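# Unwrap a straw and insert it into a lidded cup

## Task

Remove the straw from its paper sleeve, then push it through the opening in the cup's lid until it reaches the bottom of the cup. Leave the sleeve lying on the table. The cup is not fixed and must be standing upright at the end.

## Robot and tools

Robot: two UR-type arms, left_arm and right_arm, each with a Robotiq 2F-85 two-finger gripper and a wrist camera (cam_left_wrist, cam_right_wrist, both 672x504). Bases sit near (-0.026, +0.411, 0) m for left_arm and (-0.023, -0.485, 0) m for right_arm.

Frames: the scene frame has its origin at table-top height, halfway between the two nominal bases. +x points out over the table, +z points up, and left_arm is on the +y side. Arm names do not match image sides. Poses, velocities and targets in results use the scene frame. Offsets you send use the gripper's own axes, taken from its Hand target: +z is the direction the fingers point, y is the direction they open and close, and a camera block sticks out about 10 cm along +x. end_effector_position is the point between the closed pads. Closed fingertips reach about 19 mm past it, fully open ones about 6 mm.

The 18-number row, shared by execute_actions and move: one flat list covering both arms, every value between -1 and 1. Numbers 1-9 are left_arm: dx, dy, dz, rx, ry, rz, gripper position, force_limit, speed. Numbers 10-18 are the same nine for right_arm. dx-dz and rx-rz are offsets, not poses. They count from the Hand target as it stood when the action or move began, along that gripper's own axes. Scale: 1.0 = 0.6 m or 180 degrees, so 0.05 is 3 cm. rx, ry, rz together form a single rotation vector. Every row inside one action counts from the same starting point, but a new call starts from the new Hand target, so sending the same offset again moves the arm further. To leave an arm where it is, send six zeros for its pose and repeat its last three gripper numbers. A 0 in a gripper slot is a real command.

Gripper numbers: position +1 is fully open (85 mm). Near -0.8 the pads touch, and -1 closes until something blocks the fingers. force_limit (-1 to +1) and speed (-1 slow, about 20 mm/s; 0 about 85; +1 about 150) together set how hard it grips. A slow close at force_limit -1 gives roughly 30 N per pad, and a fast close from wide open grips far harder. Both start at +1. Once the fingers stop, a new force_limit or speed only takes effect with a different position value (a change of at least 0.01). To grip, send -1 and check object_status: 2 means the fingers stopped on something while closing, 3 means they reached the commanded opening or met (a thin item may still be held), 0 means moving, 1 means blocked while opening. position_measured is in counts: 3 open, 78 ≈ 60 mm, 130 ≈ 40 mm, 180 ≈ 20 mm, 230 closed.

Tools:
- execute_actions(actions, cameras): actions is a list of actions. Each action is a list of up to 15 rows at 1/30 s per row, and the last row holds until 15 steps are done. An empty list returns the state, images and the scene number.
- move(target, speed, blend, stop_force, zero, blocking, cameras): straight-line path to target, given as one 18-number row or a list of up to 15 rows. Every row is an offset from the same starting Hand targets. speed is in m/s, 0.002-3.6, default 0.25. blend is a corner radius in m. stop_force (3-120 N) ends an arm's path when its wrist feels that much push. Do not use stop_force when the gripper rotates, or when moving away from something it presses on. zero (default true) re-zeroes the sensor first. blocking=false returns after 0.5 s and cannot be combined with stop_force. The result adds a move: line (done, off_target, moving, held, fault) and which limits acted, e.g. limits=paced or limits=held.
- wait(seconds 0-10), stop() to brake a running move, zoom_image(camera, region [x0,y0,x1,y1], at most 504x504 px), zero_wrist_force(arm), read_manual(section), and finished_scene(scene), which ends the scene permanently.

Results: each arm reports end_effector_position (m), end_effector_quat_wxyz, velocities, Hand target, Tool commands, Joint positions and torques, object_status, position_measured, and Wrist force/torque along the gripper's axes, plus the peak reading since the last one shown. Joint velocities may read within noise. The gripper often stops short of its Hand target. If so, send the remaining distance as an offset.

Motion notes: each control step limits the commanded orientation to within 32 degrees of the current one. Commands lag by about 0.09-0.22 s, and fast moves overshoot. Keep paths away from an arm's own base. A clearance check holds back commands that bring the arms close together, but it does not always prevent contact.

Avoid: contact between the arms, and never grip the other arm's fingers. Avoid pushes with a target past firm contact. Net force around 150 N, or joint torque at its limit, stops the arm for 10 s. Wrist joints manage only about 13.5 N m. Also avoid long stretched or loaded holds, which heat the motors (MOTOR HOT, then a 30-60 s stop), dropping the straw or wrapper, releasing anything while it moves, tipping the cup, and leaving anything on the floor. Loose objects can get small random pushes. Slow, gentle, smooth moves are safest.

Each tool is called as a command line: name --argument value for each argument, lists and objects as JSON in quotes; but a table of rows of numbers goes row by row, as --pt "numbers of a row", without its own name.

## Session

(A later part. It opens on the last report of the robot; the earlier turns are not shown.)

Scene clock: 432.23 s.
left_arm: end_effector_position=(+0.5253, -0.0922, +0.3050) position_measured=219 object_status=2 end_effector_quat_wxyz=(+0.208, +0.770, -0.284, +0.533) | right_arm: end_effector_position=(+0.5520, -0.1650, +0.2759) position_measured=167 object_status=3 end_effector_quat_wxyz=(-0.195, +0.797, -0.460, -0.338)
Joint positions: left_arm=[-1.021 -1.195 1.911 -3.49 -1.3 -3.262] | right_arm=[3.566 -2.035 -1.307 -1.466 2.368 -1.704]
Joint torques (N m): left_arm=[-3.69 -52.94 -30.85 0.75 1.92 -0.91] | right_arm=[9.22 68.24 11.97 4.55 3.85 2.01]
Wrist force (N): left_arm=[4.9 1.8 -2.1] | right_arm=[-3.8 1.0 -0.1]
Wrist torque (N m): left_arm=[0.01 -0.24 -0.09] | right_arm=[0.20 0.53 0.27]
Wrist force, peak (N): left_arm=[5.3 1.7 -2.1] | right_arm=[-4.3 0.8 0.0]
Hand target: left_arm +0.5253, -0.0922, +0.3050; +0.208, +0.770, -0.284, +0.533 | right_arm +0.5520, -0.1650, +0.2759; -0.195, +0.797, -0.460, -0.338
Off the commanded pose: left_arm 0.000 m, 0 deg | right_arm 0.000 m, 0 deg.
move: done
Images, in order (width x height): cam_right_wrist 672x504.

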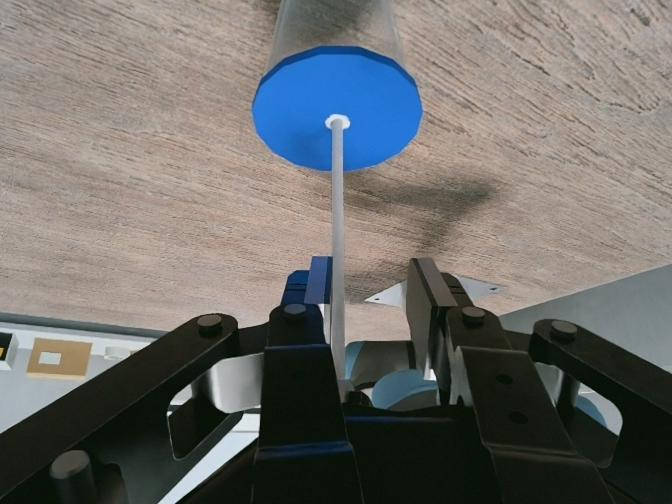

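move --target '[-0.0626,0,0.0233,0,0,0,-1,0.5,-1,0,0,0,0,0,0,-0.3,0.2,-0.7]' --speed 0.03 --stop_force 8 --cameras '["all"]'

zoom_image --camera "cam_right_wrist" --region '[230, 0, 450, 220]'

Scene clock: 439.37 s.
left_arm: end_effector_position=(+0.5249, -0.0928, +0.2650) position_measured=219 object_status=2 end_effector_quat_wxyz=(+0.208, +0.770, -0.284, +0.533) | right_arm: end_effector_position=(+0.5520, -0.1650, +0.2759) position_measured=167 object_status=3 end_effector_quat_wxyz=(-0.195, +0.797, -0.460, -0.338)
Joint positions: left_arm=[-1.022 -1.126 1.941 -3.59 -1.299 -3.263] | right_arm=[3.566 -2.035 -1.307 -1.466 2.368 -1.704]
Joint torques (N m): left_arm=[-3.55 -56.13 -28.75 0.23 1.45 -0.41] | right_arm=[9.21 65.93 15.51 4.63 3.82 1.89]
Wrist force (N): left_arm=[3.2 1.2 -0.8] | right_arm=[-4.0 0.9 0.1]
Wrist torque (N m): left_arm=[0.03 -0.20 0.00] | right_arm=[0.19 0.56 0.27]
Wrist force, peak (N): left_arm=[5.6 1.1 -2.6] | right_arm=[-4.2 1.1 0.0]
Hand target: left_arm +0.5249, -0.0928, +0.2650; +0.208, +0.770, -0.284, +0.533 | right_arm +0.5520, -0.1650, +0.2759; -0.195, +0.797, -0.460, -0.338
Off the commanded pose: left_arm 0.000 m, 0 deg | right_arm 0.000 m, 0 deg.
move: done

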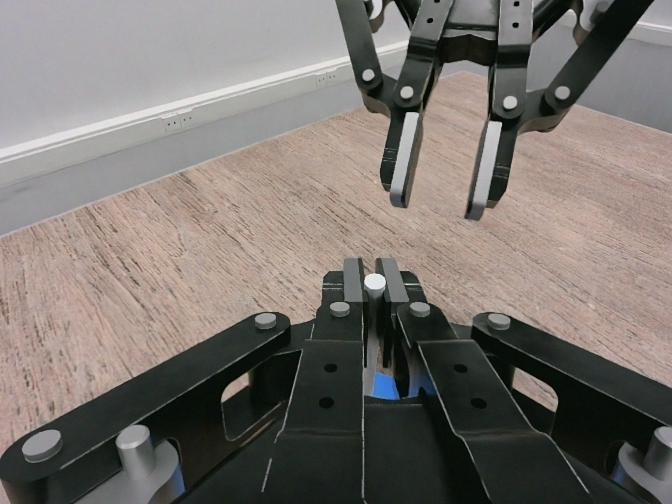

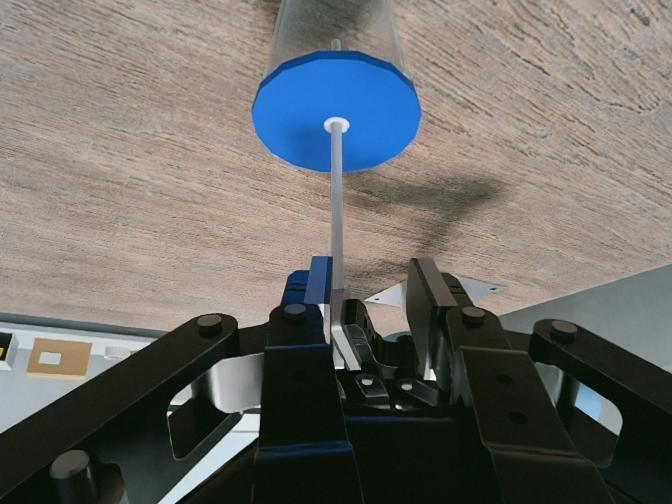

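Scaled by 2.291.

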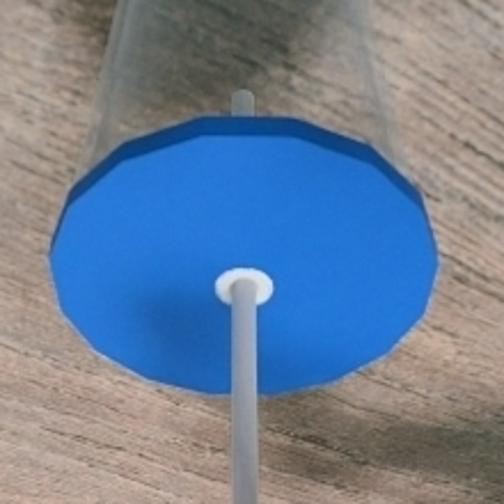

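move --target '[-0.0626,0,0.0233,0,0,0,-1,0.5,-1,0.0593,0.0028,-0.1813,0,0,0,-0.3,0.2,-0.7]' --speed 0.1

move --target '[-0.0626,0,0.0233,0,0,0,-1,0.5,-1,0,0,0,0,0,0,-0.3,0.2,-0.7]' --speed 0.015 --stop_force 5 --cameras '["cam_right_wrist"]'

zoom_image --camera "cam_right_wrist" --region '[230, 0, 450, 220]'

Scene clock: 447.70 s.
left_arm: end_effector_position=(+0.5246, -0.0934, +0.2247) position_measured=219 object_status=2 end_effector_quat_wxyz=(+0.208, +0.770, -0.284, +0.533) | right_arm: end_effector_position=(+0.6022, -0.2550, +0.3257) position_measured=167 object_status=3 end_effector_quat_wxyz=(-0.195, +0.797, -0.460, -0.338)
Joint positions: left_arm=[-1.024 -1.048 1.96 -3.687 -1.297 -3.263] | right_arm=[3.419 -2.116 -1.02 -1.819 2.343 -1.91]
Joint torques (N m): left_arm=[-4.9 -57.94 -14.84 0.5 2.09 -1.2] | right_arm=[9.59 75.52 7.58 3.96 3.69 1.59]
Wrist force (N): left_arm=[3.6 1.2 -1.2] | right_arm=[-3.8 1.0 0.5]
Wrist torque (N m): left_arm=[0.04 -0.24 0.01] | right_arm=[0.21 0.53 0.27]
Wrist force, peak (N): left_arm=[5.3 1.6 -1.3] | right_arm=[-4.1 1.2 2.9]
Hand target: left_arm +0.5246, -0.0934, +0.2249; +0.208, +0.770, -0.284, +0.533 | right_arm +0.6021, -0.2550, +0.3259; -0.195, +0.797, -0.460, -0.338
Off the commanded pose: left_arm 0.000 m, 0 deg | right_arm 0.000 m, 0 deg.
move: done

Scene clock: 450.80 s.
left_arm: end_effector_position=(+0.5244, -0.0938, +0.2001) position_measured=219 object_status=2 end_effector_quat_wxyz=(+0.208, +0.769, -0.284, +0.533) | right_arm: end_effector_position=(+0.6021, -0.2550, +0.3259) position_measured=167 object_status=3 end_effector_quat_wxyz=(-0.195, +0.797, -0.460, -0.338)
Joint positions: left_arm=[-1.024 -0.997 1.967 -3.745 -1.297 -3.264] | right_arm=[3.419 -2.115 -1.02 -1.819 2.344 -1.91]
Joint torques (N m): left_arm=[1.24 -52.86 -22.85 1.5 -0.55 -0.92] | right_arm=[9.64 75.4 7.13 0.01 3.76 1.29]
Wrist force (N): left_arm=[10.6 2.3 -2.9] | right_arm=[-3.8 0.9 0.4]
Wrist torque (N m): left_arm=[0.10 -0.51 -0.04] | right_arm=[0.19 0.52 0.27]
Wrist force, peak (N): left_arm=[13.6 1.8 -3.8] | right_arm=[-4.0 0.8 0.5]
Hand target: left_arm +0.5244, -0.0938, +0.2001; +0.208, +0.769, -0.284, +0.533 (not the last commanded pose) | right_arm +0.6021, -0.2550, +0.3259; -0.195, +0.797, -0.460, -0.338
Off the commanded pose: left_arm 0.015 m, 0 deg | right_arm 0.000 m, 0 deg.
move: contact (left_arm)
Images, in order (width x height): cam_right_wrist 672x504.

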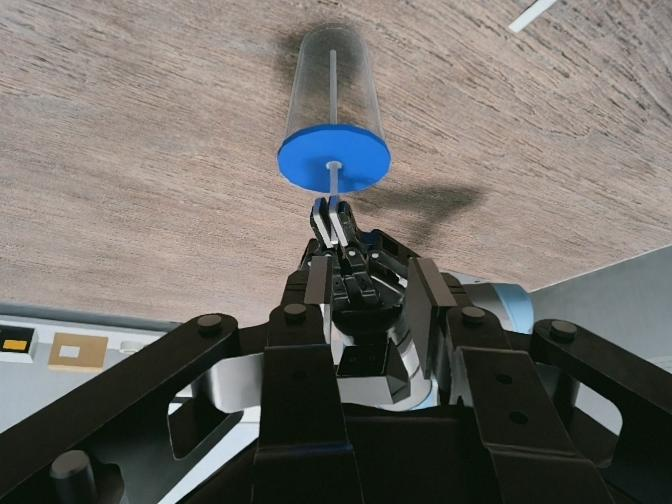

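Scaled by 2.291.

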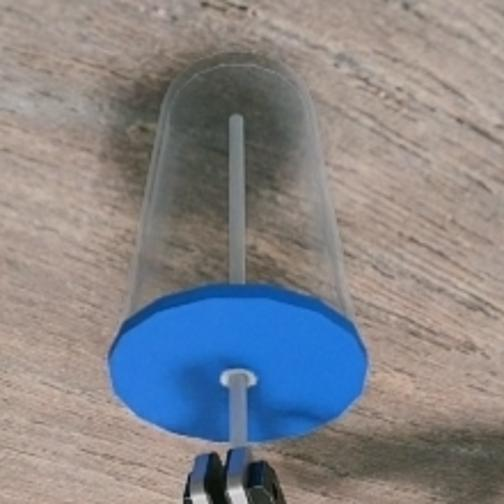

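move --pt "0 0 0 0 0 0 -0.4 0.5 -1 0 0 0 0 0 0 -0.3 0.2 -0.7" --pt "0 0 -0.2 0 0 0 -0.4 0.5 -1 0 0 0 0 0 0 -0.3 0.2 -0.7" --speed 0.1 --cameras '["all"]'

zoom_image --camera "cam_right_wrist" --region '[230, 0, 450, 220]'

Scene clock: 458.00 s.
left_arm: end_effector_position=(+0.4400, -0.0192, +0.2416) position_measured=179 object_status=3 end_effector_quat_wxyz=(+0.208, +0.770, -0.284, +0.533) | right_arm: end_effector_position=(+0.6021, -0.2550, +0.3259) position_measured=167 object_status=3 end_effector_quat_wxyz=(-0.195, +0.797, -0.460, -0.338)
Joint positions: left_arm=[-1.111 -1.275 2.282 -3.771 -1.216 -3.297] | right_arm=[3.419 -2.115 -1.02 -1.819 2.344 -1.91]
Joint torques (N m): left_arm=[8.4 -17.48 -26.27 -2.77 -1.14 1.08] | right_arm=[9.52 74.83 8.48 0.06 3.81 0.66]
Wrist force (N): left_arm=[0.3 0.8 -1.0] | right_arm=[-3.9 0.9 0.4]
Wrist torque (N m): left_arm=[0.07 -0.25 0.05] | right_arm=[0.20 0.53 0.26]
Wrist force, peak (N): left_arm=[10.6 2.2 -2.8] | right_arm=[-4.1 1.0 0.4]
Hand target: left_arm +0.4401, -0.0191, +0.2416; +0.208, +0.769, -0.284, +0.533 | right_arm +0.6021, -0.2550, +0.3259; -0.195, +0.797, -0.460, -0.338
Off the commanded pose: left_arm 0.000 m, 0 deg | right_arm 0.000 m, 0 deg.
move: done

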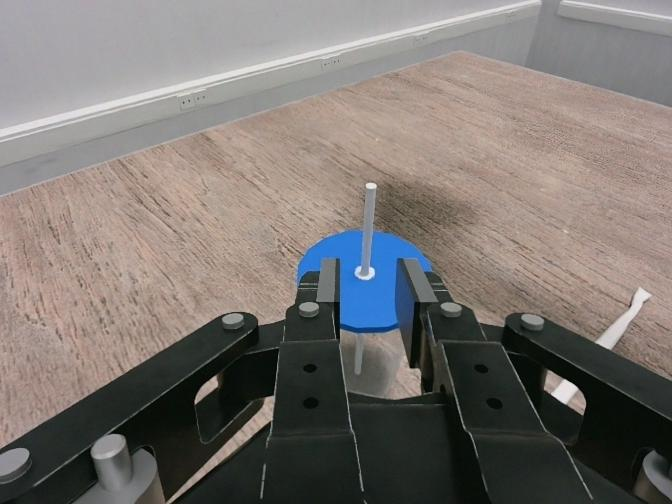

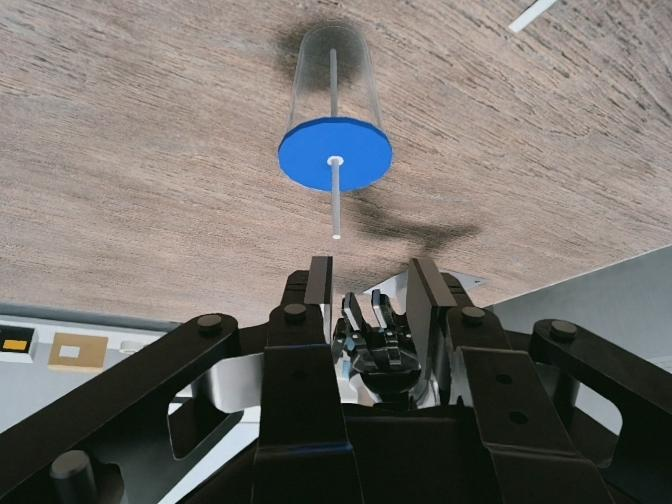

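Scaled by 2.291.

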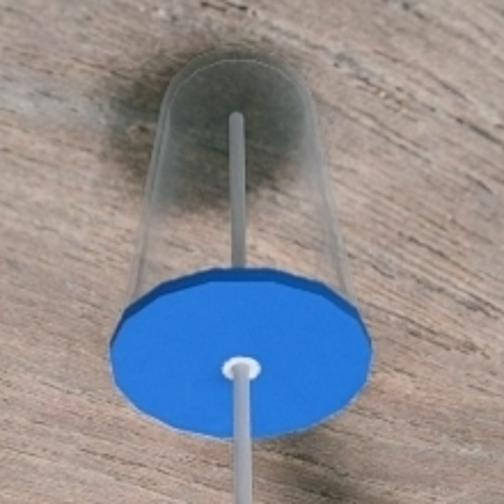

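zoom_image --camera "cam_right_wrist" --region '[280, 0, 390, 110]'

zoom_image --camera "cam_left_wrist" --region '[270, 170, 470, 400]'

Scaled by 4.582.

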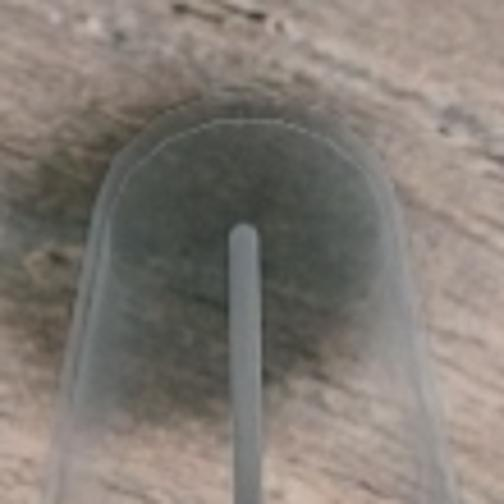

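Scaled by 2.191.

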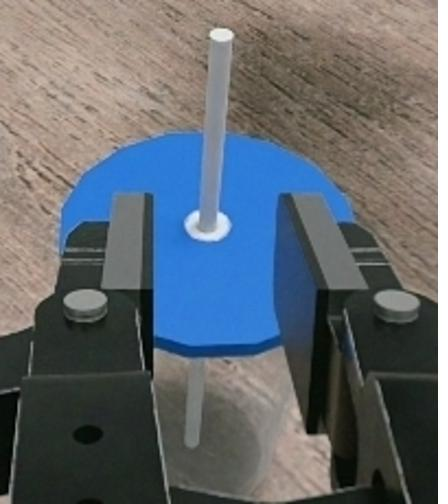

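finished_scene --scene 1

The scene is finished: the task was done.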